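## Task

Carry the yellow tray onto the top of the two-door cabinet beside arm4, keeping the remaining three trays on the top of the two-door cabinet beside arm1; when finished, every tray's load has to be standing inside that tray.

## Robot and tools

ROBOTS. Four i2rt Big YAM arms (arm1 to arm4), each with six revolute joints and a two-finger gripper. Each foot (base_link) faces along its own +x. Feet in the scene frame: arm1 near (-3.389, 0.970, 1.097), arm2 near (-0.636, 0.377, 0.910), arm3 near (0.722, 2.477, 0.955), arm4 near (0.746, -1.740, 0.865). The hand reaches roughly 1.0 m from the joint1 axis. Trays start on a cabinet by arm1 and must end on a cabinet by another arm, so expect the tray to be handed between arms.

FRAME. One scene frame in metres, origin on the floor, +z up. Orientations are quaternions written w, x, y, z. The hand point sits between the finger pads, about 1 cm short of the fingertips; the fingers point along the hand's +z and spread along its y. Printed hand positions can be off, more so at long reach. hand_target is the pose the hand would have at the joint targets currently being held.

move. Arguments arm1, arm2, arm3, arm4 (each optional) plus cameras. Each arm's entry may hold:
- joints: a dict of absolute joint targets by name. Radians: joint1_rad -2.879 to 2.879 (turn about the foot, + is counter-clockwise seen from above, 0 points along the foot's +x); joint2_rad 0 to 3.141 (shoulder, 0 = upper arm level pointing back, + raises then brings it forward); joint3_rad 0 to 3.019 (elbow, 0 = folded, + opens); joint4_rad -1.692 to 1.57 (hand pitch, + tips fingers up); joint5_rad -1.57 to 1.57 (sideways swing, + to the arm's right); joint6_rad -2.094 to 2.094 (roll, + clockwise viewed from behind the hand). gripper_m 0 to 0.093 metres, the gap between fingertips. Joints move at full speed unless slowed.
- min_time_s: 0.1 to 8 s, the shortest duration for that arm's joint motions in this action; use it to keep joint moves gentle.
- target: seven numbers [x, y, z, qw, qx, qy, qz], an absolute hand pose in the scene frame. The hand travels in a straight line from its hand_target toward it. Alongside target, joints may contain only gripper_m, otherwise the call is refused.
- speed: top hand speed with target, 0.002 to 0.5 m/s (default 0.25); rotation is capped at twice that value in rad/s.
Example of one arm's part: {"target": [x, y, z, qw, qx, qy, qz], "speed": 0.25, "joints": {"gripper_m": v}}.
All motions in one call start at once; hand paths in one call finish together, and stop after 10 s even if short; a call lasts at most 15 s. Each control step limits the commanded pose to 100 mm and 20 degrees from the measured one. Paths ignore obstacles and other arms. Hands lag, stray and can overshoot speed near full stretch; a fast stretched arm can swing about 30 degrees past its goal. An arm left out of a call may still be driving toward its previous target. A very small move may not start. cameras: a list of names (arm1_cam_wrist ... arm4_cam_wrist, cam_arm1 ... cam_arm4, or "all"); [] for none; omitted means all for an empty call, none otherwise. A call with no arm parts returns full state and images.

wait: seconds from 0 to 10, plus cameras as in move; nothing new is commanded.
zoom_image: camera name and region [x0, y0, x1, y1] in pixels of that camera's latest full 672x504 image, origin top-left, at most 504 by 504.
read_manual: section "licences" only; returns licence text.
finished_scene: scene = the current scene's number; ends it permanently and the next task arrives in the result. Calls after it in the same reply act on the next scene.

RESULTS. "move" lists arms that were commanded; "as last shown" marks an untouched arm whose status reads "not commanded". "done" means within 1 cm and 2 degrees. "off_target": resting away from goal, maybe still pushing. "time_out": a joint could not finish; the arm keeps pushing toward the target shown in on_its_own. "joint command not followed" / "pose unreachable": a safety check held the arm back (gripper commands still run); after "not_followed" a target is discarded though joint goals may be retried. Joint velocities are rad/s (gripper m/s); "within noise" means the arm is still. Joint torques are in N m, with offsets and noise; numbers 3 and 4 wrap at ±28. Gripper readings in free air read up to 0.003 m wide; when clamping a rigid part they read up to 0.005 m below or 0.002 m above its width. Commanding about 0.005 m under the contact reading gives a firm grip; smaller crushes soft items. Pad force limit roughly 50 to 64 N. If a move or wait is refused or a stop hits it, later move, wait and finished_scene calls in that reply are skipped.

HEAT. Holding loads, staying stretched or pushing against the impossible warms motors. MOTOR HOT appears at 85 °C; at 100 °C that arm goes limp for 30 to 60 s (OVER-TEMPERATURE FAULT), after which keys marked "limit_stop_at_motor_heat" need resending.

CAMERAS. Wrist cameras view the fingertips; cam_arm1 to cam_arm4 are fixed views. The given intrinsics and T_world_to_cam (scene to camera) are approximate; image results update wrist camera poses.

AVOID. Any firm squeeze between two robots fails the scene, including gripping another arm's fingers; hard collisions may too. The arms do not stop on contact. Never knock objects off the work area or to the floor, drop parts from height, release moving parts or slam fixed or heavy items. Keep tray contents upright and inside their trays. Loose objects may occasionally get nudged by outside pushes. The scene keeps running while you think, holding the last command.

Each tool is called after "Emit:" as a command line: name --argument value for each argument, lists and objects as JSON in quotes; but a table of rows of numbers goes row by row, as --pt "numbers of a row", without its own name.

## Session

Emit:
move

Scene clock: 0.00 s.
Joint torques (N m): no reading
Heat: arm1: hottest gripper 25 °C; arm2: hottest joint1_rad 26 °C; arm3: hottest joint1_rad 27 °C; arm4: hottest joint1_rad 27 °C.
Joint velocities: within noise
arm1.joint_positions: joint1_rad=+0.017 joint2_rad=+0.618 joint3_rad=+1.380 joint4_rad=-1.394 joint5_rad=-0.199 joint6_rad=+0.724 gripper_m=+0.09396
arm1.joint_status: not commanded
arm1.hand: x=-3.6214 y=+0.9713 z=+1.6194 quat_wxyz=(+0.224, +0.828, -0.326, -0.397) (m; scene frame)
arm1.hand_target: x=-3.6193 y=+0.9712 z=+1.6284 quat_wxyz=(+0.226, +0.824, -0.324, -0.406) (m; scene frame)
arm1.hand_status: not commanded
arm2.joint_positions: joint1_rad=+0.060 joint2_rad=+0.620 joint3_rad=+1.451 joint4_rad=-1.200 joint5_rad=+0.159 joint6_rad=+0.139 gripper_m=+0.09396
arm2.joint_status: not commanded
arm2.hand: x=-0.8722 y=+0.3944 z=+1.5108 quat_wxyz=(-0.009, +0.818, -0.081, -0.570) (m; scene frame)
arm2.hand_target: x=-0.8681 y=+0.3946 z=+1.5236 quat_wxyz=(-0.007, +0.809, -0.081, -0.582) (m; scene frame)
arm2.hand_status: not commanded
arm3.joint_positions: joint1_rad=-0.869 joint2_rad=+0.639 joint3_rad=+1.368 joint4_rad=-1.495 joint5_rad=-0.125 joint6_rad=+0.677 gripper_m=+0.09396
arm3.joint_status: not commanded
arm3.hand: x=+0.9311 y=+2.4316 z=+1.4532 quat_wxyz=(-0.381, -0.410, -0.818, -0.131) (m; scene frame)
arm3.hand_target: x=+0.9299 y=+2.4320 z=+1.4657 quat_wxyz=(-0.395, -0.406, -0.813, -0.133) (m; scene frame)
arm3.hand_status: not commanded
arm4.joint_positions: joint1_rad=+0.612 joint2_rad=+0.648 joint3_rad=+1.318 joint4_rad=-1.473 joint5_rad=-0.256 joint6_rad=+0.101 gripper_m=+0.09396
arm4.joint_status: not commanded
arm4.hand: x=+0.9680 y=-1.6808 z=+1.3424 quat_wxyz=(-0.361, +0.037, -0.919, -0.153) (m; scene frame)
arm4.hand_target: x=+0.9670 y=-1.6809 z=+1.3516 quat_wxyz=(-0.371, +0.038, -0.915, -0.153) (m; scene frame)
arm4.hand_status: not commanded
pictures: arm1_cam_wrist, arm2_cam_wrist, arm3_cam_wrist, arm4_cam_wrist, cam_arm1, cam_arm2, cam_arm3, cam_arm4

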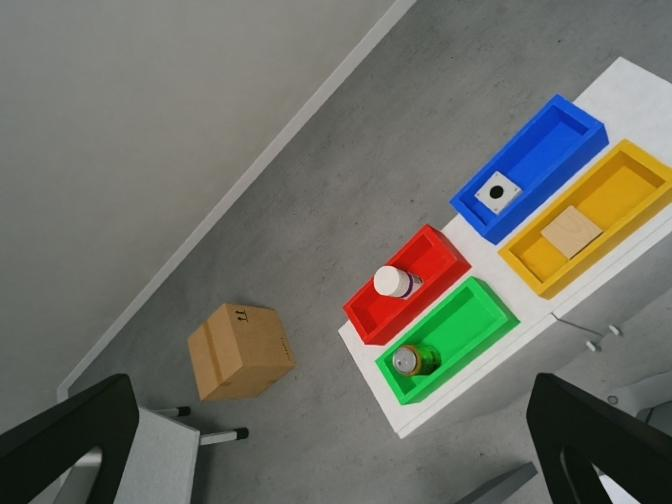

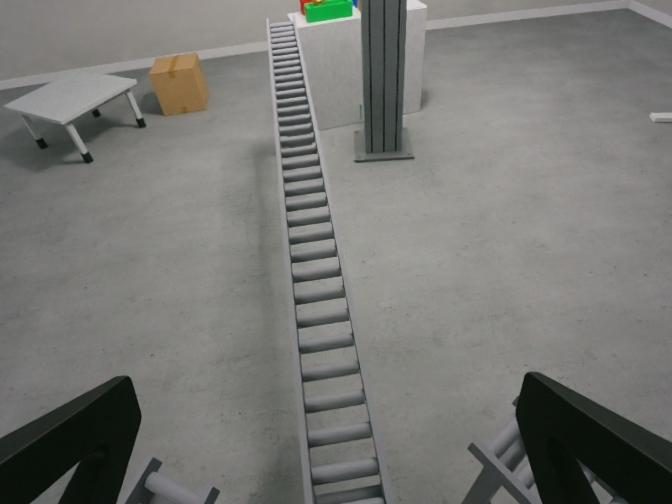

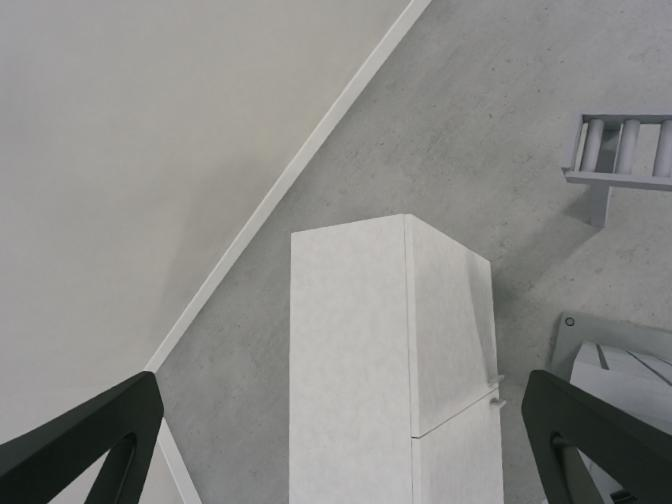

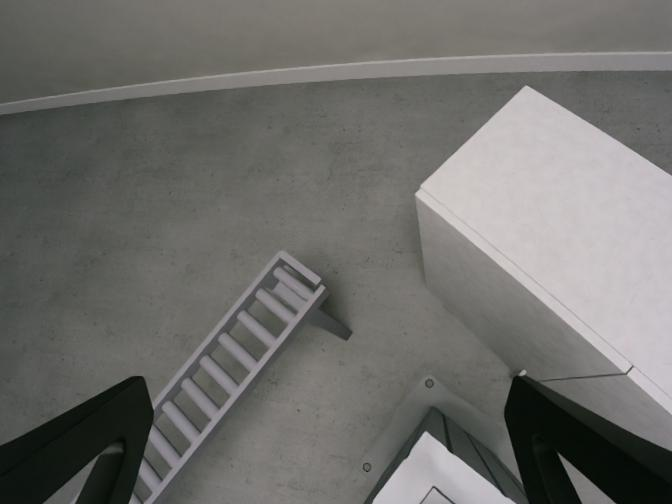

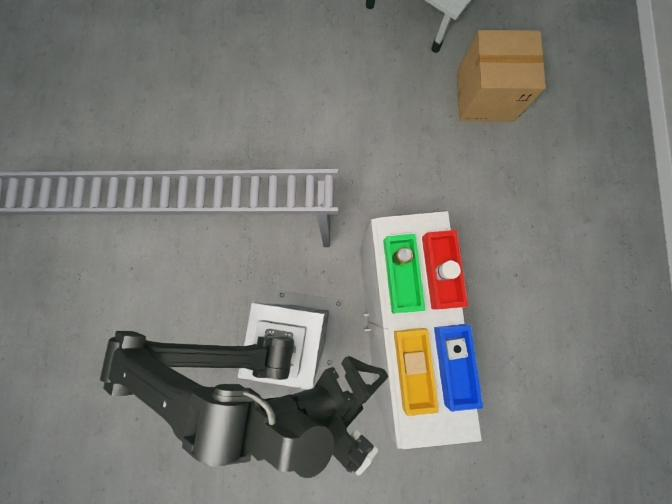

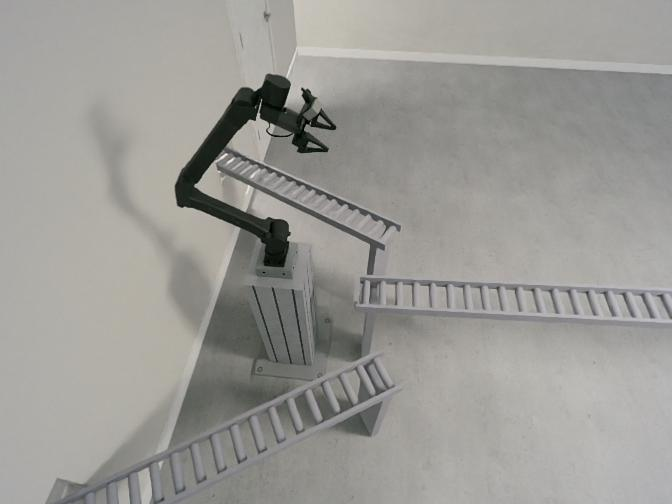

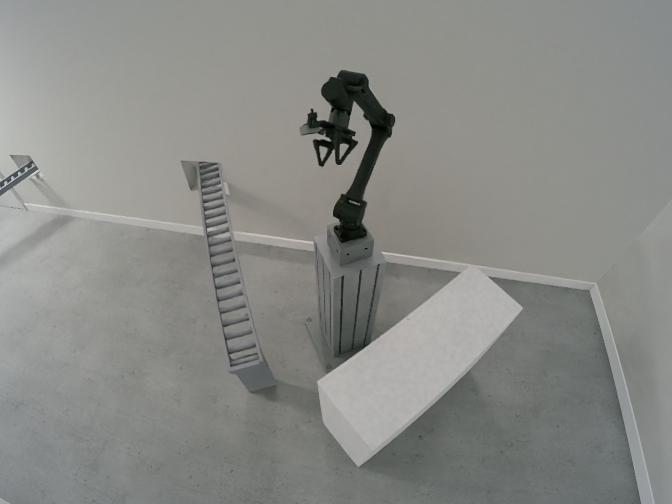

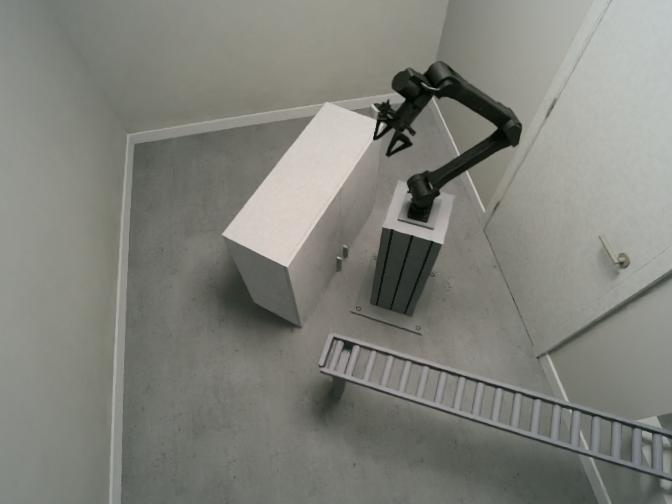

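Emit:
zoom_image --camera "arm1_cam_wrist" --region '[440, 60, 672, 310]'

Emit:
zoom_image --camera "cam_arm2" --region '[180, 120, 420, 420]'

Emit:
zoom_image --camera "cam_arm1" --region '[200, 150, 500, 460]'

Emit:
zoom_image --camera "cam_arm4" --region '[200, 80, 672, 504]'

Emit:
zoom_image --camera "arm2_cam_wrist" --region '[240, 0, 440, 170]'

Scaled by 2.016 from the camera's image (finer frame: 960x720).

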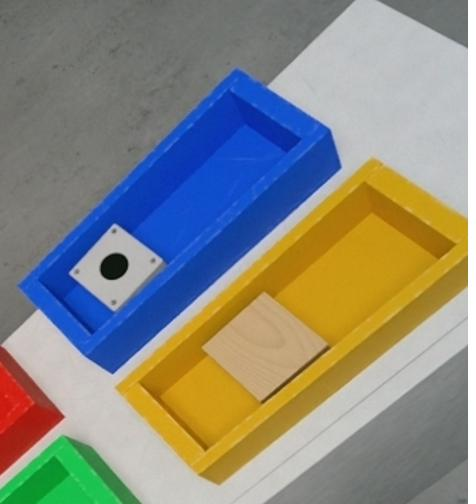

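Scaled by 1.680 from the camera's image (finer frame: 960x720).

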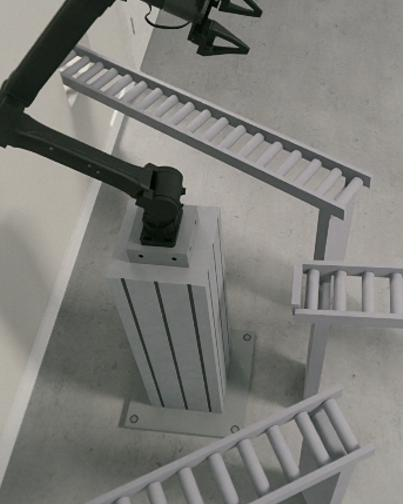

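Scaled by 1.626 from the camera's image (finer frame: 960x720).

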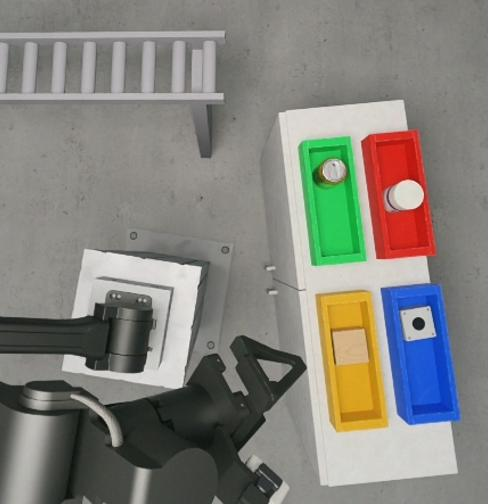

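Scaled by 1.068 from the camera's image (finer frame: 960x720).

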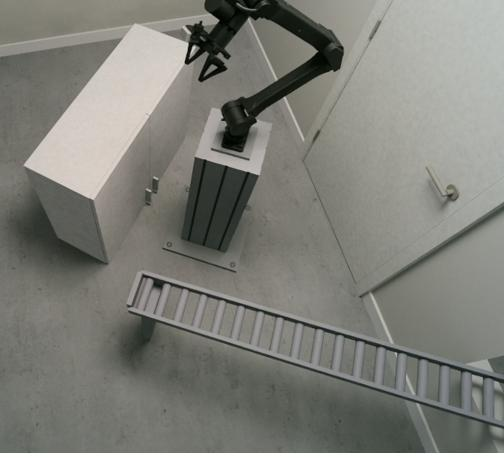

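Scaled by 2.520 from the camera's image (finer frame: 960x720).

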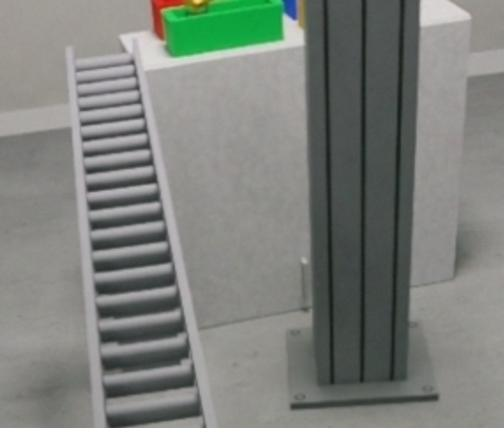

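Emit:
move --arm1 '{"target":[-3.836,1.107,0.98,0,0.7484,-0.6633,0],"speed":0.4}' --arm2 '{"target":[-1.12,0.38,1.0,0,1,0,0],"speed":0.4}' --arm4 '{"target":[1.02,-1.27,0.95,0,0.492,-0.870,0],"speed":0.4}' --cameras '["arm1_cam_wrist","arm2_cam_wrist","arm4_cam_wrist","cam_arm1","cam_arm2","cam_arm4"]'

Scene clock: 9.53 s.
Joint torques (N m): arm1=[-1.2 -11.05 7.57 -0.12 0.17 0.02] | arm2=[-0.32 -13.04 11 0.05 -0.08 -0.19] | arm3=[0.97 1.79 10.59 2.17 0.04 -0.13] | arm4=[0.15 -14.86 12.12 -0.16 -0.04 0.04]
Heat: arm1: hottest gripper 25 °C; arm2: hottest joint1_rad 26 °C; arm3: hottest joint1_rad 27 °C; arm4: hottest joint4_rad 28 °C.
move: arm1 off_target; arm2 off_target; arm4 off_target
Joint velocities: within noise
arm1.joint_positions: joint1_rad=-0.144 joint2_rad=+1.981 joint3_rad=+1.032 joint4_rad=-0.608 joint5_rad=+0.009 joint6_rad=+1.148 gripper_m=+0.09396
arm1.joint_status: not commanded
arm1.hand: x=-3.8306 y=+1.0977 z=+0.9837 quat_wxyz=(+0.002, +0.756, -0.655, +0.000)
arm1.hand_target: x=-3.8356 y=+1.1069 z=+0.9801 quat_wxyz=(+0.000, +0.748, -0.663, +0.000)
arm1.hand_status: off_target (0.011 m and 1.3 deg from the pose sent, 0.688 m and 66.6 deg at the start; pose on its path clipped on 1 of 83 steps)
arm2.joint_positions: joint1_rad=+0.005 joint2_rad=+1.706 joint3_rad=+1.213 joint4_rad=-1.132 joint5_rad=+0.007 joint6_rad=+0.006 gripper_m=+0.09396
arm2.joint_status: not commanded
arm2.hand: x=-1.0982 y=+0.3797 z=+0.9814 quat_wxyz=(-0.002, +1.000, -0.004, +0.024)
arm2.hand_target: x=-1.1189 y=+0.3800 z=+1.0005 quat_wxyz=(+0.000, +1.000, +0.000, +0.000)
arm2.hand_status: off_target (0.029 m and 2.7 deg from the pose sent, 0.568 m and 70.3 deg at the start)
arm3: as last shown
arm4.joint_positions: joint1_rad=+1.567 joint2_rad=+1.844 joint3_rad=+1.422 joint4_rad=-1.177 joint5_rad=+0.000 joint6_rad=+0.024 gripper_m=+0.09397
arm4.joint_status: not commanded
arm4.hand: x=+1.0180 y=-1.2845 z=+0.9409 quat_wxyz=(+0.009, +0.483, -0.875, +0.006)
arm4.hand_target: x=+1.0196 y=-1.2703 z=+0.9502 quat_wxyz=(+0.000, +0.492, -0.870, +0.000)
arm4.hand_status: off_target (0.017 m and 1.7 deg from the pose sent, 0.570 m and 70.2 deg at the start)
arm1_cam_wrist: T_world_to_cam=[[0.98852, 0.15105, 0.0012, 3.61961], [0.1362, -0.8947, 0.4254, 1.12272], [0.06534, -0.42035, -0.90501, 1.69084]] pos_world=[-3.84146, 1.16849, 1.04826]
arm2_cam_wrist: T_world_to_cam=[[-0.02344, 0.99926, 0.03066, -0.4422], [0.887, 0.00664, 0.46172, 0.55594], [0.46118, 0.03802, -0.88649, 1.45033]] pos_world=[-1.17233, 0.38304, 1.04257]
arm4_cam_wrist: T_world_to_cam=[[0.85067, -0.52563, 0.00933, -1.55164], [-0.47735, -0.76485, 0.4326, -0.86408], [-0.22025, -0.37245, -0.90154, 0.68472]] pos_world=[1.05827, -1.22145, 1.00558]

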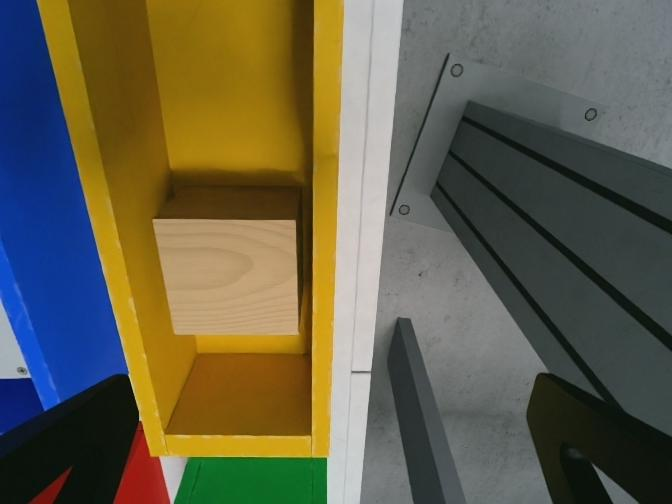

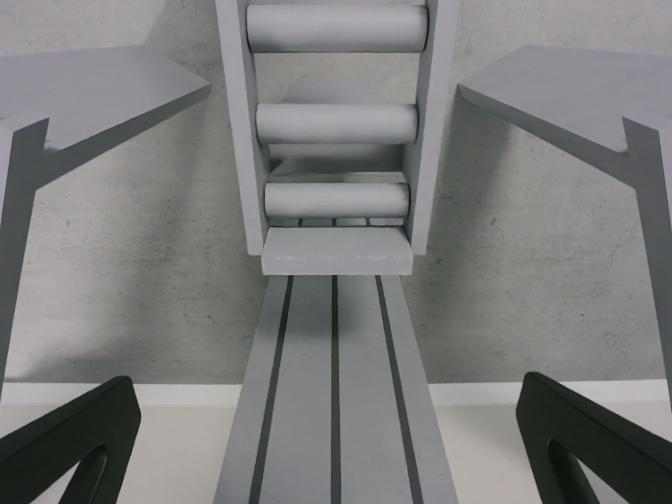

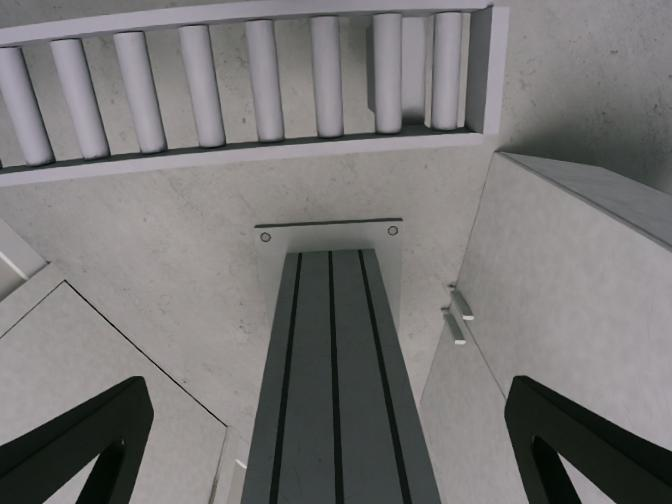

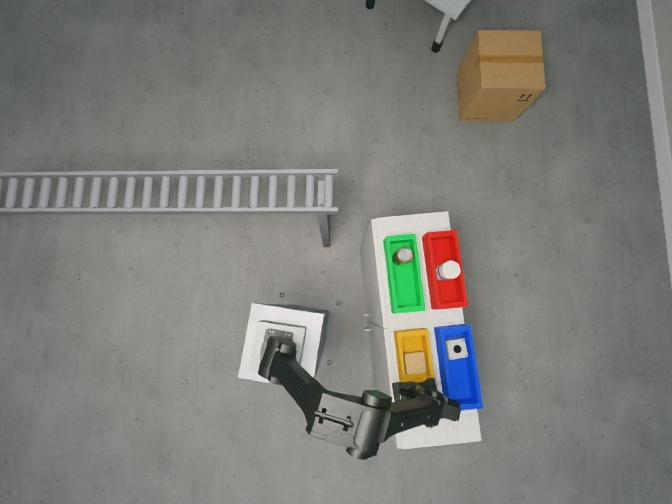

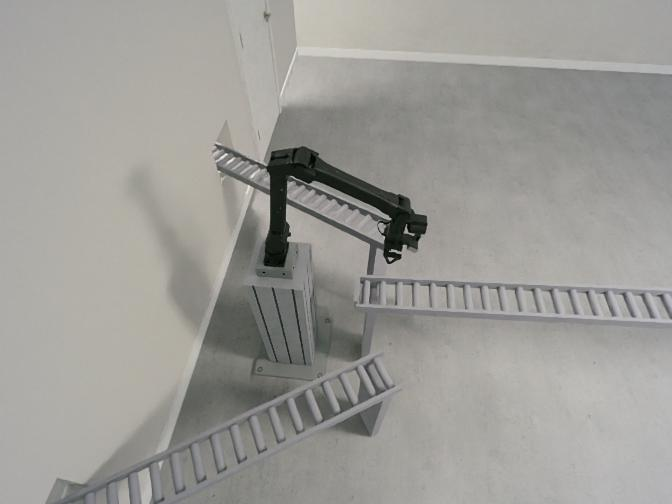

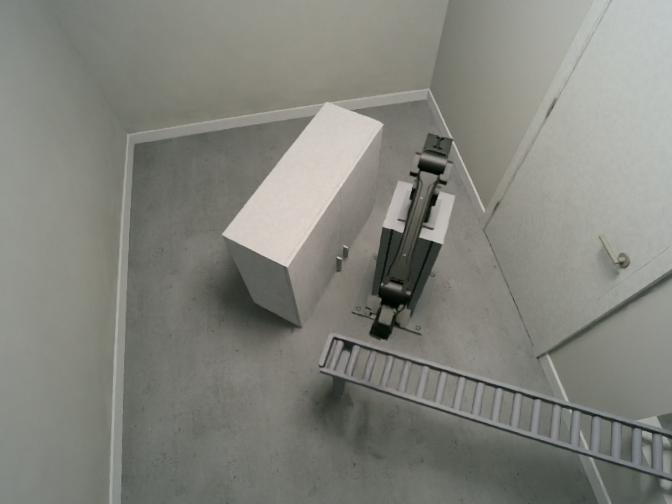

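Emit:
move --arm1 '{"target":[-3.837,1.083,0.821,0,0.7424,-0.67,0],"speed":0.2}' --cameras '["arm1_cam_wrist","cam_arm1"]'

Scene clock: 13.47 s.
Joint torques (N m): arm1=[1.26 -9.23 4.82 1.05 0.18 0.05] | arm2=[-0.32 -13.04 11 0.05 -0.08 -0.19] | arm3=[0.91 1.9 10.62 2.14 0.03 -0.12] | arm4=[0.15 -14.86 12.11 -0.16 -0.05 0.01]
Heat: arm1: hottest gripper 25 °C; arm2: hottest joint1_rad 26 °C; arm3: hottest joint1_rad 27 °C; arm4: hottest joint1_rad 27 °C.
move: arm1 off_target
Joint velocities: within noise
arm1.joint_positions: joint1_rad=-0.130 joint2_rad=+2.318 joint3_rad=+1.105 joint4_rad=-0.321 joint5_rad=+0.010 joint6_rad=+1.207 gripper_m=+0.09396
arm1.joint_status: not commanded
arm1.hand: x=-3.8414 y=+1.0926 z=+0.8479 quat_wxyz=(+0.007, +0.740, -0.672, -0.011)
arm1.hand_target: x=-3.8355 y=+1.0831 z=+0.8226 quat_wxyz=(+0.000, +0.742, -0.670, +0.000)
arm1.hand_status: off_target (0.029 m and 1.5 deg from the pose sent, 0.164 m and 2.4 deg at the start)
arm2, arm3, arm4: as last shown
arm4.joint_positions: joint1_rad=+1.567 joint2_rad=+1.844 joint3_rad=+1.422 joint4_rad=-1.177 joint5_rad=+0.000 joint6_rad=+0.023 gripper_m=+0.09397
arm1_cam_wrist: T_world_to_cam=[[0.99427, 0.10503, -0.01991, 3.72153], [0.10372, -0.90275, 0.41746, 1.06819], [0.02587, -0.41714, -0.90848, 1.41437]] pos_world=[-3.84759, 1.16342, 0.91308]

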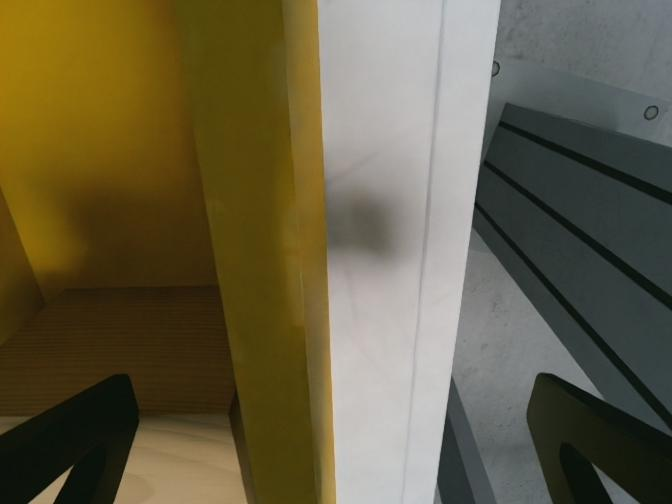

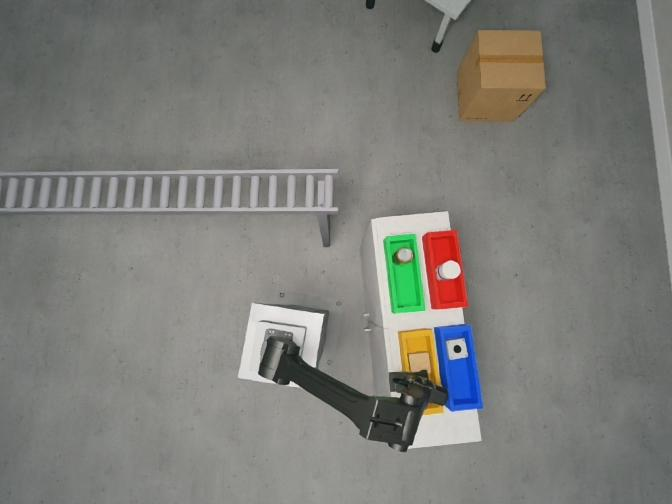

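Emit:
zoom_image --camera "cam_arm1" --region '[360, 300, 500, 460]'

Scaled by 3.150 from the camera's image (finer frame: 960x720).

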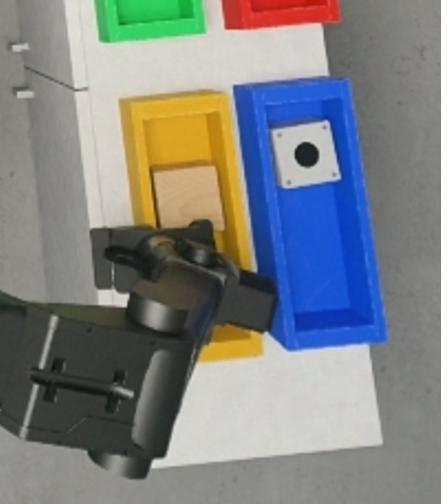

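Emit:
move --arm1 '{"target":[-3.853,1.105,0.875,0,0.7424,-0.67,0],"speed":0.15}' --cameras '["arm1_cam_wrist"]'

Scene clock: 16.93 s.
Joint torques (N m): arm1=[-1.26 -14.1 5.08 -0.24 0.16 -0.16] | arm2=[-0.32 -12.98 11 0.06 -0.07 -0.2] | arm3=[0.91 1.9 10.59 2.1 0.05 -0.11] | arm4=[0.15 -14.86 12.12 -0.16 -0.04 0.01]
Heat: arm1: hottest gripper 25 °C; arm2: hottest joint1_rad 26 °C; arm3: hottest joint1_rad 27 °C; arm4: hottest joint1_rad 27 °C.
move: arm1 off_target
Joint velocities: within noise
arm1.joint_positions: joint1_rad=-0.130 joint2_rad=+2.272 joint3_rad=+1.131 joint4_rad=-0.427 joint5_rad=+0.010 joint6_rad=+1.193 gripper_m=+0.09396
arm1.joint_status: not commanded
arm1.hand: x=-3.8470 y=+1.0945 z=+0.8719 quat_wxyz=(-0.001, +0.745, -0.667, +0.005)
arm1.hand_target: x=-3.8527 y=+1.1050 z=+0.8750 quat_wxyz=(+0.000, +0.742, -0.670, +0.000)
arm1.hand_status: off_target (0.012 m and 0.8 deg from the pose sent, 0.032 m and 1.5 deg at the start)
arm2, arm3, arm4: as last shown
arm1_cam_wrist: T_world_to_cam=[[0.99277, 0.11938, 0.01233, 3.67777], [0.10259, -0.89745, 0.42902, 1.04013], [0.06228, -0.42465, -0.90321, 1.58083]] pos_world=[-3.85635, 1.16572, 0.93625]

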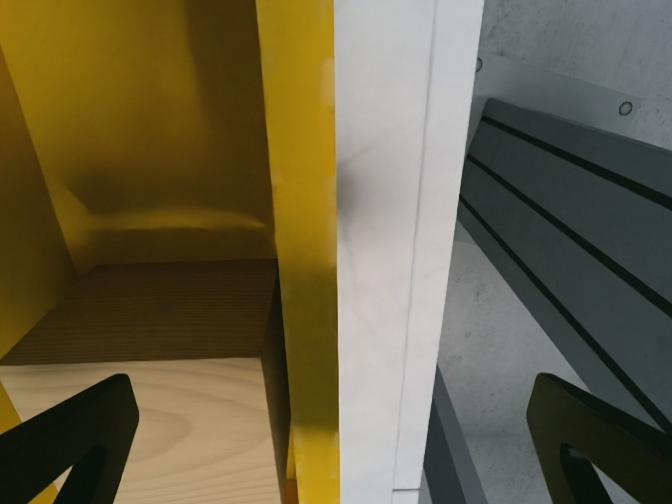

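Emit:
move --arm1 '{"target":[-3.859,1.129,0.872,0,0.7424,-0.67,0],"speed":0.2}'

Emit:
move --arm1 '{"target":[-3.859,1.129,0.818,0,0.7424,-0.67,0],"speed":0.12}' --cameras '["arm1_cam_wrist"]'

Scene clock: 18.67 s.
Joint torques (N m): arm1=[-0.85 -12.81 5.81 -0.21 0.12 -0.17] | arm2=[-0.32 -12.98 10.99 0.06 -0.07 -0.19] | arm3=[0.91 1.79 10.59 2.07 0.04 -0.11] | arm4=[0.15 -14.8 12.12 -0.16 -0.05 0.01]
Heat: arm1: hottest gripper 25 °C; arm2: hottest joint1_rad 26 °C; arm3: hottest joint1_rad 27 °C; arm4: hottest joint1_rad 27 °C.
move: arm1 done
Joint velocities: within noise
arm1.joint_positions: joint1_rad=-0.179 joint2_rad=+2.272 joint3_rad=+1.171 joint4_rad=-0.448 joint5_rad=+0.010 joint6_rad=+1.150 gripper_m=+0.09396
arm1.joint_status: not commanded
arm1.hand: x=-3.8577 y=+1.1228 z=+0.8781 quat_wxyz=(+0.003, +0.743, -0.669, -0.004)
arm1.hand_target: x=-3.8588 y=+1.1289 z=+0.8720 quat_wxyz=(+0.000, +0.742, -0.670, +0.000)
arm1.hand_status: done (0.009 m and 0.5 deg from the pose sent, 0.037 m and 0.7 deg at the start)
arm2, arm3, arm4: as last shown
pictures: none

Scene clock: 20.00 s.
Joint torques (N m): arm1=[-0.91 -13.63 4.68 0.59 0.13 -0.15] | arm2=[-0.32 -13.04 10.99 0.06 -0.07 -0.19] | arm3=[0.85 1.96 10.61 2.15 0.03 -0.11] | arm4=[0.15 -14.8 12.12 -0.16 -0.05 0.01]
Heat: arm1: hottest gripper 25 °C; arm2: hottest joint1_rad 26 °C; arm3: hottest joint1_rad 27 °C; arm4: hottest joint1_rad 27 °C.
move: arm1 off_target
Joint velocities: within noise
arm1.joint_positions: joint1_rad=-0.179 joint2_rad=+2.404 joint3_rad=+1.224 joint4_rad=-0.386 joint5_rad=+0.010 joint6_rad=+1.149 gripper_m=+0.09396
arm1.joint_status: not commanded
arm1.hand: x=-3.8560 y=+1.1215 z=+0.8248 quat_wxyz=(+0.000, +0.744, -0.669, +0.004)
arm1.hand_target: x=-3.8587 y=+1.1289 z=+0.8181 quat_wxyz=(+0.000, +0.742, -0.670, +0.000)
arm1.hand_status: off_target (0.011 m and 0.5 deg from the pose sent, 0.060 m and 0.5 deg at the start)
arm2, arm3, arm4: as last shown
arm1_cam_wrist: T_world_to_cam=[[0.99337, 0.11448, 0.01036, 3.69346], [0.09906, -0.89833, 0.42802, 1.07382], [0.05831, -0.42415, -0.90371, 1.53482]] pos_world=[-3.86484, 1.19283, 0.88915]

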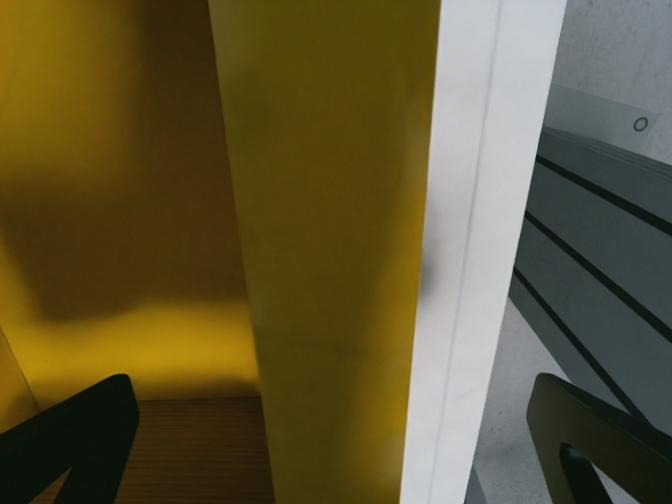

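Emit:
move --arm1 '{"joints":{"gripper_m":0.008}}'

Emit:
move --arm1 '{"target":[-3.859,1.129,0.90,0,0.7424,-0.67,0],"speed":0.1}' --cameras '["arm1_cam_wrist","cam_arm1"]'

Scene clock: 21.20 s.
Joint torques (N m): arm1=[-0.91 -13.39 4.64 0.47 0.15 -0.09] | arm2=[-0.32 -12.98 10.97 0.05 -0.07 -0.19] | arm3=[0.91 1.9 10.58 2.15 0.03 -0.11] | arm4=[0.15 -14.86 12.12 -0.16 -0.05 0.01]
Heat: arm1: hottest gripper 25 °C; arm2: hottest joint3_rad 27 °C; arm3: hottest joint1_rad 27 °C; arm4: hottest joint1_rad 27 °C.
move: arm1 off_target
Joint velocities: within noise
arm1.joint_positions: joint1_rad=-0.179 joint2_rad=+2.404 joint3_rad=+1.226 joint4_rad=-0.383 joint5_rad=+0.009 joint6_rad=+1.143 gripper_m=+0.01261
arm1.joint_status: gripper_m off_target (ended at +0.01263, target +0.00800)
arm1.hand: x=-3.8577 y=+1.1220 z=+0.8251 quat_wxyz=(+0.001, +0.746, -0.666, +0.002)
arm1.hand_target: x=-3.8587 y=+1.1289 z=+0.8181 quat_wxyz=(+0.000, +0.742, -0.670, +0.000)
arm1.hand_status: not commanded
arm2, arm3, arm4: as last shown
pictures: none

Scene clock: 22.83 s.
Joint torques (N m): arm1=[-0.79 -15.97 4.26 -0.13 -0.18 -0.07] | arm2=[-0.32 -13.04 11 0.05 -0.07 -0.19] | arm3=[0.85 1.85 10.56 2.06 0.03 -0.11] | arm4=[0.15 -14.8 12.12 -0.16 -0.05 0.01]
Heat: arm1: hottest gripper 25 °C; arm2: hottest joint3_rad 27 °C; arm3: hottest joint1_rad 27 °C; arm4: hottest joint1_rad 27 °C.
move: arm1 off_target
Joint velocities: within noise
arm1.joint_positions: joint1_rad=-0.179 joint2_rad=+2.251 joint3_rad=+1.171 joint4_rad=-0.498 joint5_rad=+0.018 joint6_rad=+1.143 gripper_m=+0.01260
arm1.joint_status: not commanded
arm1.hand: x=-3.8525 y=+1.1227 z=+0.8880 quat_wxyz=(-0.007, +0.746, -0.666, +0.008)
arm1.hand_target: x=-3.8589 y=+1.1291 z=+0.8999 quat_wxyz=(+0.000, +0.742, -0.670, +0.000)
arm1.hand_status: off_target (0.015 m and 1.3 deg from the pose sent, 0.075 m and 0.6 deg at the start)
arm2, arm3, arm4: as last shown
arm1_cam_wrist: T_world_to_cam=[[0.99236, 0.1207, 0.02567, 3.66471], [0.09837, -0.89936, 0.42601, 1.04776], [0.07451, -0.42023, -0.90436, 1.65088]] pos_world=[-3.86277, 1.19371, 0.95254]

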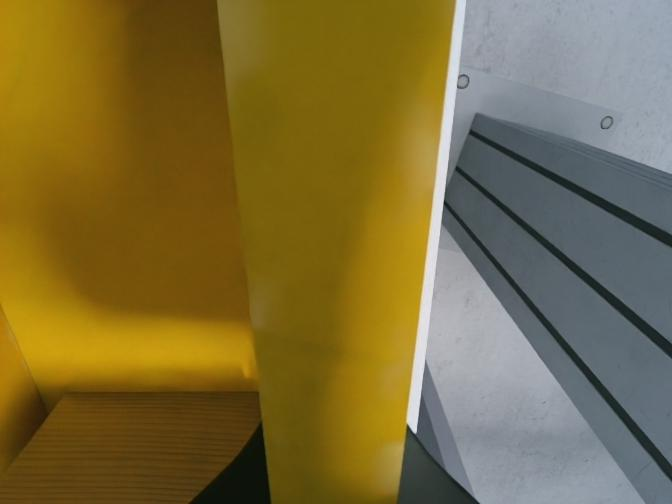

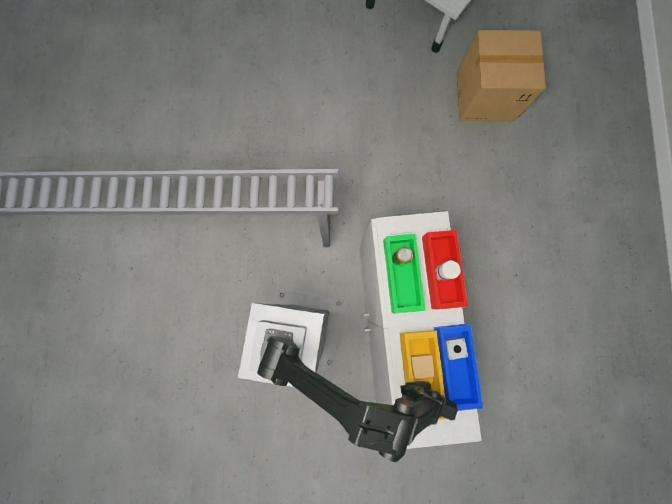

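Emit:
zoom_image --camera "cam_arm1" --region '[0, 130, 360, 250]'

Emit:
move --arm1 '{"target":[-3.84,1.08,1.12,0,0.7424,-0.67,0],"speed":0.25}'

Emit:
move --arm1 '{"target":[-3.69,0.64,1.14,0,0.9239,-0.3827,0],"speed":0.3}'

Emit:
move --arm1 '{"target":[-3.40,0.46,1.15,0,1,0,0],"speed":0.25}' --cameras '["arm1_cam_wrist","cam_arm1"]'

Scaled by 1.400 from the camera's image (finer frame: 960x720).

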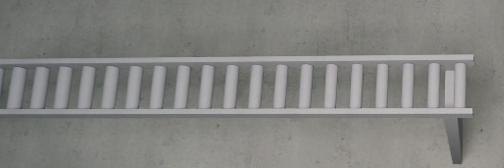

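Scene clock: 26.70 s.
Joint torques (N m): arm1=[1.03 -12.98 9.5 -0.25 -0.16 0.01] | arm2=[-0.32 -12.98 11 0.05 -0.07 -0.19] | arm3=[1.03 1.85 10.55 2.1 0.04 -0.12] | arm4=[0.15 -14.86 12.12 -0.16 -0.04 0]
Heat: arm1: hottest gripper 25 °C; arm2: hottest joint3_rad 28 °C; arm3: hottest joint1_rad 27 °C; arm4: hottest joint1_rad 27 °C.
move: arm1 off_target
Joint velocities: within noise
arm1.joint_positions: joint1_rad=-0.111 joint2_rad=+1.746 joint3_rad=+1.094 joint4_rad=-0.945 joint5_rad=+0.018 joint6_rad=+1.230 gripper_m=+0.01259
arm1.joint_status: not commanded
arm1.hand: x=-3.8261 y=+1.0842 z=+1.1039 quat_wxyz=(-0.011, +0.740, -0.673, +0.015)
arm1.hand_target: x=-3.8396 y=+1.0799 z=+1.1200 quat_wxyz=(+0.000, +0.742, -0.670, +0.000)
arm1.hand_status: off_target (0.022 m and 2.2 deg from the pose sent, 0.236 m and 1.3 deg at the start)
arm2, arm4: as last shown
arm3.joint_positions: joint1_rad=-0.869 joint2_rad=+0.639 joint3_rad=+1.368 joint4_rad=-1.495 joint5_rad=-0.125 joint6_rad=+0.677 gripper_m=+0.09396
arm3.joint_status: not commanded
arm3.hand: x=+0.9311 y=+2.4316 z=+1.4532 quat_wxyz=(-0.381, -0.410, -0.818, -0.131)
arm3.hand_target: x=+0.9299 y=+2.4320 z=+1.4657 quat_wxyz=(-0.395, -0.406, -0.813, -0.133)
arm3.hand_status: not commanded
pictures: none

Scene clock: 29.13 s.
Joint torques (N m): arm1=[0.15 -10.75 12.59 -0.24 -0.12 0] | arm2=[-0.32 -12.98 11 0.05 -0.07 -0.19] | arm3=[1.08 1.9 10.55 2.06 0.03 -0.11] | arm4=[0.15 -14.86 12.12 -0.16 -0.05 0.01]
Heat: arm1: hottest gripper 26 °C; arm2: hottest joint3_rad 28 °C; arm3: hottest joint1_rad 27 °C; arm4: hottest joint1_rad 27 °C.
move: arm1 off_target
Joint velocities: within noise
arm1.joint_positions: joint1_rad=+0.975 joint2_rad=+1.678 joint3_rad=+1.033 joint4_rad=-0.986 joint5_rad=+0.020 joint6_rad=+1.619 gripper_m=+0.01259
arm1.joint_status: not commanded
arm1.hand: x=-3.6728 y=+0.6605 z=+1.1222 quat_wxyz=(-0.026, +0.925, -0.380, +0.007)
arm1.hand_target: x=-3.6891 y=+0.6409 z=+1.1405 quat_wxyz=(+0.000, +0.924, -0.383, +0.000)
arm1.hand_status: off_target (0.032 m and 3.1 deg from the pose sent, 0.466 m and 39.6 deg at the start)
arm2.joint_positions: joint1_rad=+0.005 joint2_rad=+1.706 joint3_rad=+1.213 joint4_rad=-1.132 joint5_rad=+0.007 joint6_rad=+0.006 gripper_m=+0.09396
arm2.joint_status: not commanded
arm2.hand: x=-1.0982 y=+0.3797 z=+0.9814 quat_wxyz=(-0.002, +1.000, -0.004, +0.024)
arm2.hand_target: x=-1.1189 y=+0.3800 z=+1.0005 quat_wxyz=(+0.000, +1.000, +0.000, +0.000)
arm2.hand_status: not commanded
arm3: as last shown
arm4.joint_positions: joint1_rad=+1.567 joint2_rad=+1.844 joint3_rad=+1.422 joint4_rad=-1.177 joint5_rad=+0.000 joint6_rad=+0.023 gripper_m=+0.09397
arm4.joint_status: not commanded
arm4.hand: x=+1.0180 y=-1.2845 z=+0.9409 quat_wxyz=(+0.009, +0.483, -0.875, +0.006)
arm4.hand_target: x=+1.0196 y=-1.2703 z=+0.9502 quat_wxyz=(+0.000, +0.492, -0.870, +0.000)
arm4.hand_status: not commanded
pictures: none

Scene clock: 31.50 s.
Joint torques (N m): arm1=[-0.44 -12.75 13.42 -0.24 -0.17 -0.17] | arm2=[-0.32 -13.04 10.99 0.05 -0.08 -0.19] | arm3=[0.85 1.96 10.58 2.14 0.04 -0.11] | arm4=[0.15 -14.86 12.12 -0.16 -0.05 0.01]
Heat: arm1: hottest gripper 26 °C; arm2: hottest joint3_rad 29 °C; arm3: hottest joint1_rad 27 °C; arm4: hottest joint1_rad 27 °C.
move: arm1 off_target
Joint velocities: within noise
arm1.joint_positions: joint1_rad=+1.687 joint2_rad=+1.818 joint3_rad=+1.244 joint4_rad=-1.067 joint5_rad=+0.014 joint6_rad=+1.563 gripper_m=+0.01259
arm1.joint_status: not commanded
arm1.hand: x=-3.4011 y=+0.4873 z=+1.1304 quat_wxyz=(-0.028, +1.000, -0.005, -0.003)
arm1.hand_target: x=-3.3999 y=+0.4614 z=+1.1508 quat_wxyz=(+0.000, +1.000, +0.000, +0.000)
arm1.hand_status: off_target (0.034 m and 3.3 deg from the pose sent, 0.340 m and 44.8 deg at the start)
arm2, arm3, arm4: as last shown
arm1_cam_wrist: T_world_to_cam=[[0.00252, 0.99815, 0.06077, -0.54648], [0.9079, -0.02776, 0.41826, 2.66584], [0.41918, 0.05412, -0.90629, 2.51269]] pos_world=[-3.47221, 0.48347, 1.19542]

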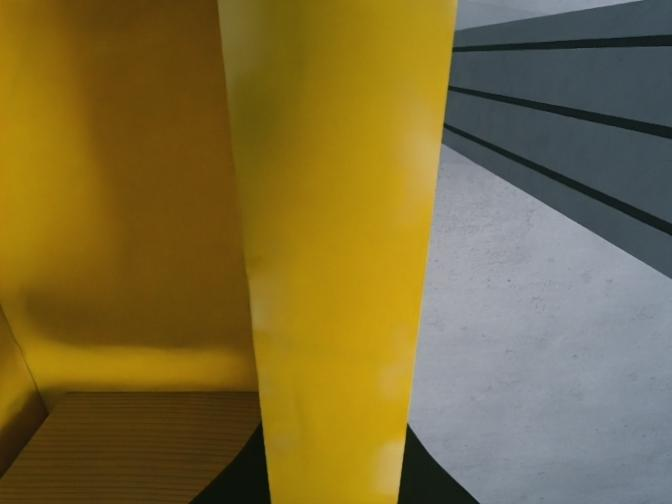

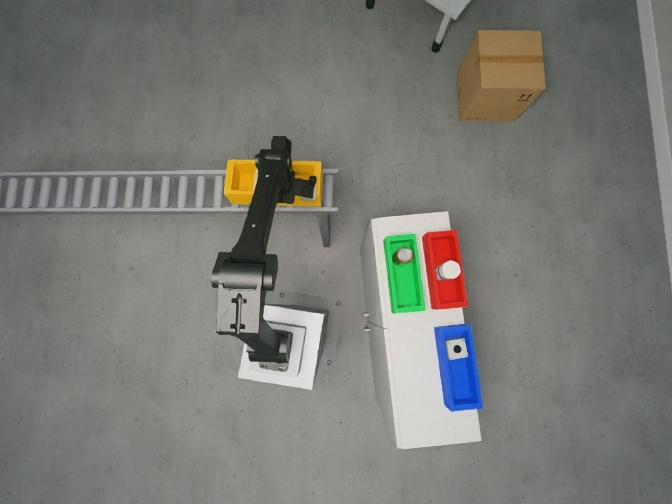

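Emit:
move --arm1 '{"target":[-3.40,0.386,0.992,0.028,1,0.003,0],"speed":0.2}' --cameras '["arm1_cam_wrist","cam_arm1"]'

Emit:
zoom_image --camera "cam_arm1" --region '[180, 120, 380, 260]'

Scene clock: 34.93 s.
Joint torques (N m): arm1=[0.09 -16.5 10.91 0.79 -0.22 -0.16] | arm2=[-0.32 -12.98 10.99 0.06 -0.07 -0.19] | arm3=[0.91 1.9 10.58 2.13 0.03 -0.11] | arm4=[0.15 -14.8 12.12 -0.16 -0.05 0.01]
Heat: arm1: hottest gripper 26 °C; arm2: hottest joint3_rad 29 °C; arm3: hottest joint1_rad 27 °C; arm4: hottest joint1_rad 27 °C.
move: arm1 off_target
Joint velocities: within noise
arm1.joint_positions: joint1_rad=+1.687 joint2_rad=+2.194 joint3_rad=+1.370 joint4_rad=-0.778 joint5_rad=+0.014 joint6_rad=+1.555 gripper_m=+0.01259
arm1.joint_status: not commanded
arm1.hand: x=-3.4011 y=+0.4187 z=+0.9754 quat_wxyz=(-0.008, +1.000, -0.002, -0.003)
arm1.hand_target: x=-3.3999 y=+0.3873 z=+0.9934 quat_wxyz=(+0.028, +1.000, +0.003, +0.000)
arm1.hand_status: off_target (0.037 m and 4.2 deg from the pose sent, 0.171 m and 6.5 deg at the start)
arm2, arm3, arm4: as last shown
arm1_cam_wrist: T_world_to_cam=[[-0.00506, 0.99977, 0.02074, -0.45597], [0.90822, -0.00409, 0.41846, 2.7199], [0.41845, 0.02095, -0.908, 2.38908]] pos_world=[-3.4723, 0.41693, 1.04055]

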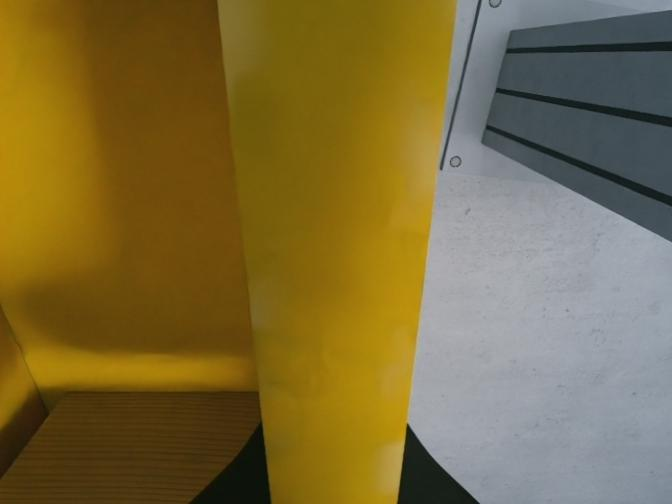

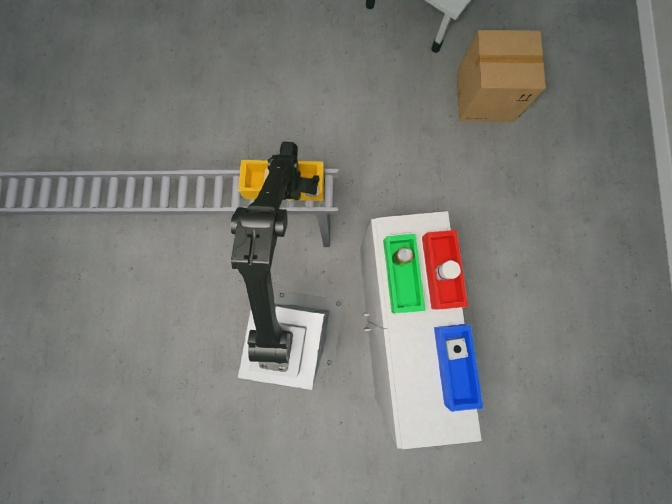

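Scaled by 2.520 from the camera's image (finer frame: 960x720).

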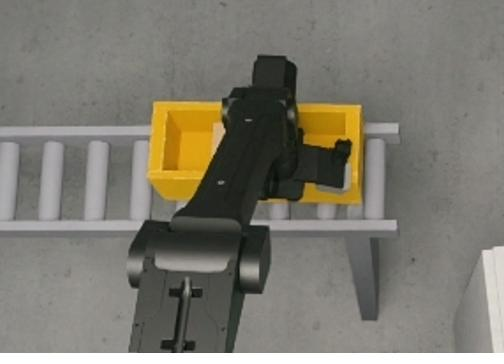

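Emit:
move --arm1 '{"target":[-3.40,0.405,0.952,0.028,1,0.003,0],"speed":0.12}' --cameras '["cam_arm1"]'

Emit:
zoom_image --camera "cam_arm1" --region '[180, 120, 380, 260]'

Scene clock: 37.30 s.
Joint torques (N m): arm1=[-0.03 -16.97 6.72 0.84 -0.22 -0.15] | arm2=[-0.26 -12.98 10.99 0.05 -0.07 -0.19] | arm3=[0.91 1.96 10.54 2.14 0.04 -0.11] | arm4=[0.15 -14.86 12.12 -0.16 -0.04 0.01]
Heat: arm1: hottest gripper 26 °C; arm2: hottest joint3_rad 29 °C; arm3: hottest joint1_rad 27 °C; arm4: hottest joint1_rad 27 °C.
move: arm1 off_target
Joint velocities: within noise
arm1.joint_positions: joint1_rad=+1.687 joint2_rad=+2.241 joint3_rad=+1.346 joint4_rad=-0.670 joint5_rad=+0.014 joint6_rad=+1.553 gripper_m=+0.01259
arm1.joint_status: not commanded
arm1.hand: x=-3.4009 y=+0.4175 z=+0.9443 quat_wxyz=(+0.010, +1.000, -0.001, -0.003)
arm1.hand_target: x=-3.3999 y=+0.4052 z=+0.9523 quat_wxyz=(+0.028, +1.000, +0.003, +0.000)
arm1.hand_status: off_target (0.015 m and 2.1 deg from the pose sent, 0.027 m and 4.2 deg at the start)
arm2, arm3, arm4: as last shown

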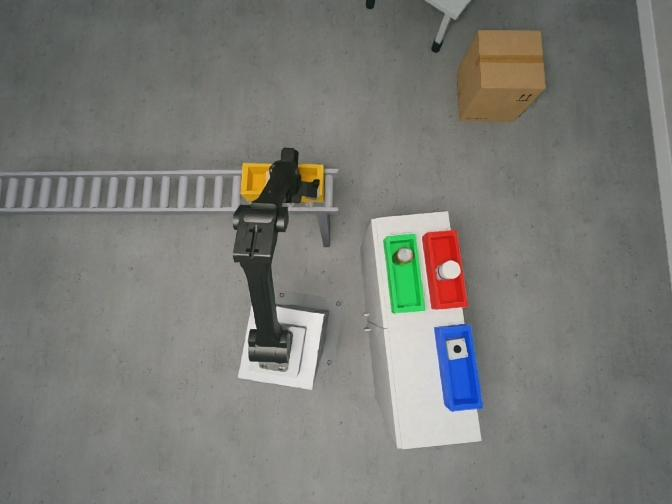

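Scaled by 2.520 from the camera's image (finer frame: 960x720).

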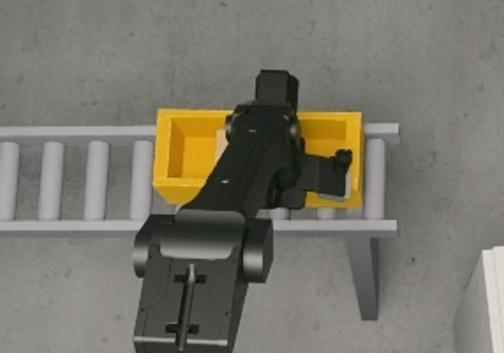

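Emit:
move --arm1 '{"target":[-3.40,0.421,0.952,0.024,1,0.018,0],"speed":0.12}' --cameras '["cam_arm1"]'

Emit:
zoom_image --camera "cam_arm1" --region '[180, 120, 380, 260]'

Scene clock: 38.93 s.
Joint torques (N m): arm1=[-0.03 -17.79 6.02 0.83 -0.24 -0.17] | arm2=[-0.32 -13.04 11 0.05 -0.07 -0.19] | arm3=[0.79 1.96 10.56 2.1 0.04 -0.12] | arm4=[0.15 -14.8 12.12 -0.16 -0.04 0.01]
Heat: arm1: hottest gripper 26 °C; arm2: hottest joint3_rad 30 °C; arm3: hottest joint1_rad 27 °C; arm4: hottest joint1_rad 27 °C.
move: arm1 off_target
Joint velocities: within noise
arm1.joint_positions: joint1_rad=+1.687 joint2_rad=+2.241 joint3_rad=+1.300 joint4_rad=-0.651 joint5_rad=+0.014 joint6_rad=+1.523 gripper_m=+0.01259
arm1.joint_status: not commanded
arm1.hand: x=-3.4004 y=+0.4380 z=+0.9334 quat_wxyz=(-0.003, +1.000, +0.014, -0.003)
arm1.hand_target: x=-3.3999 y=+0.4214 z=+0.9521 quat_wxyz=(+0.024, +1.000, +0.018, +0.000)
arm1.hand_status: off_target (0.025 m and 3.2 deg from the pose sent, 0.009 m and 2.7 deg at the start)
arm2, arm3, arm4: as last shown

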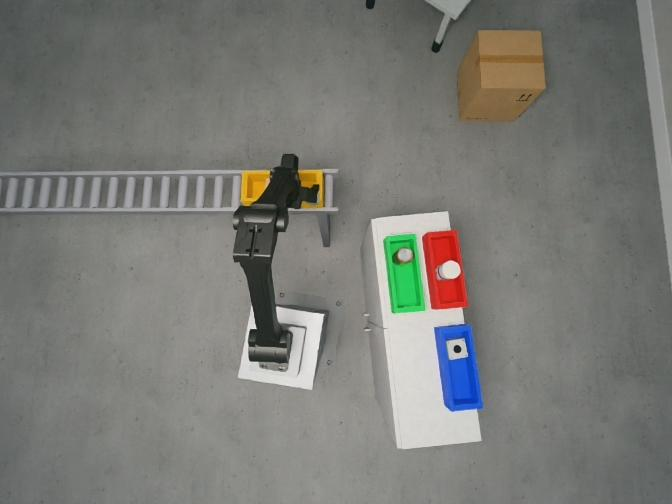

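Scaled by 2.520 from the camera's image (finer frame: 960x720).

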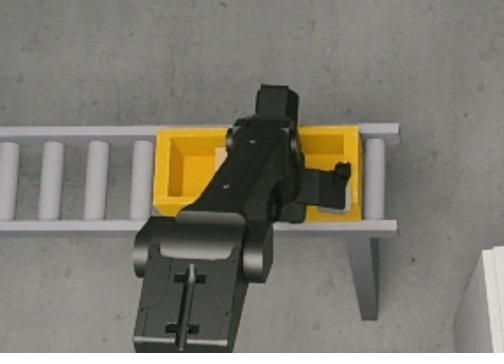

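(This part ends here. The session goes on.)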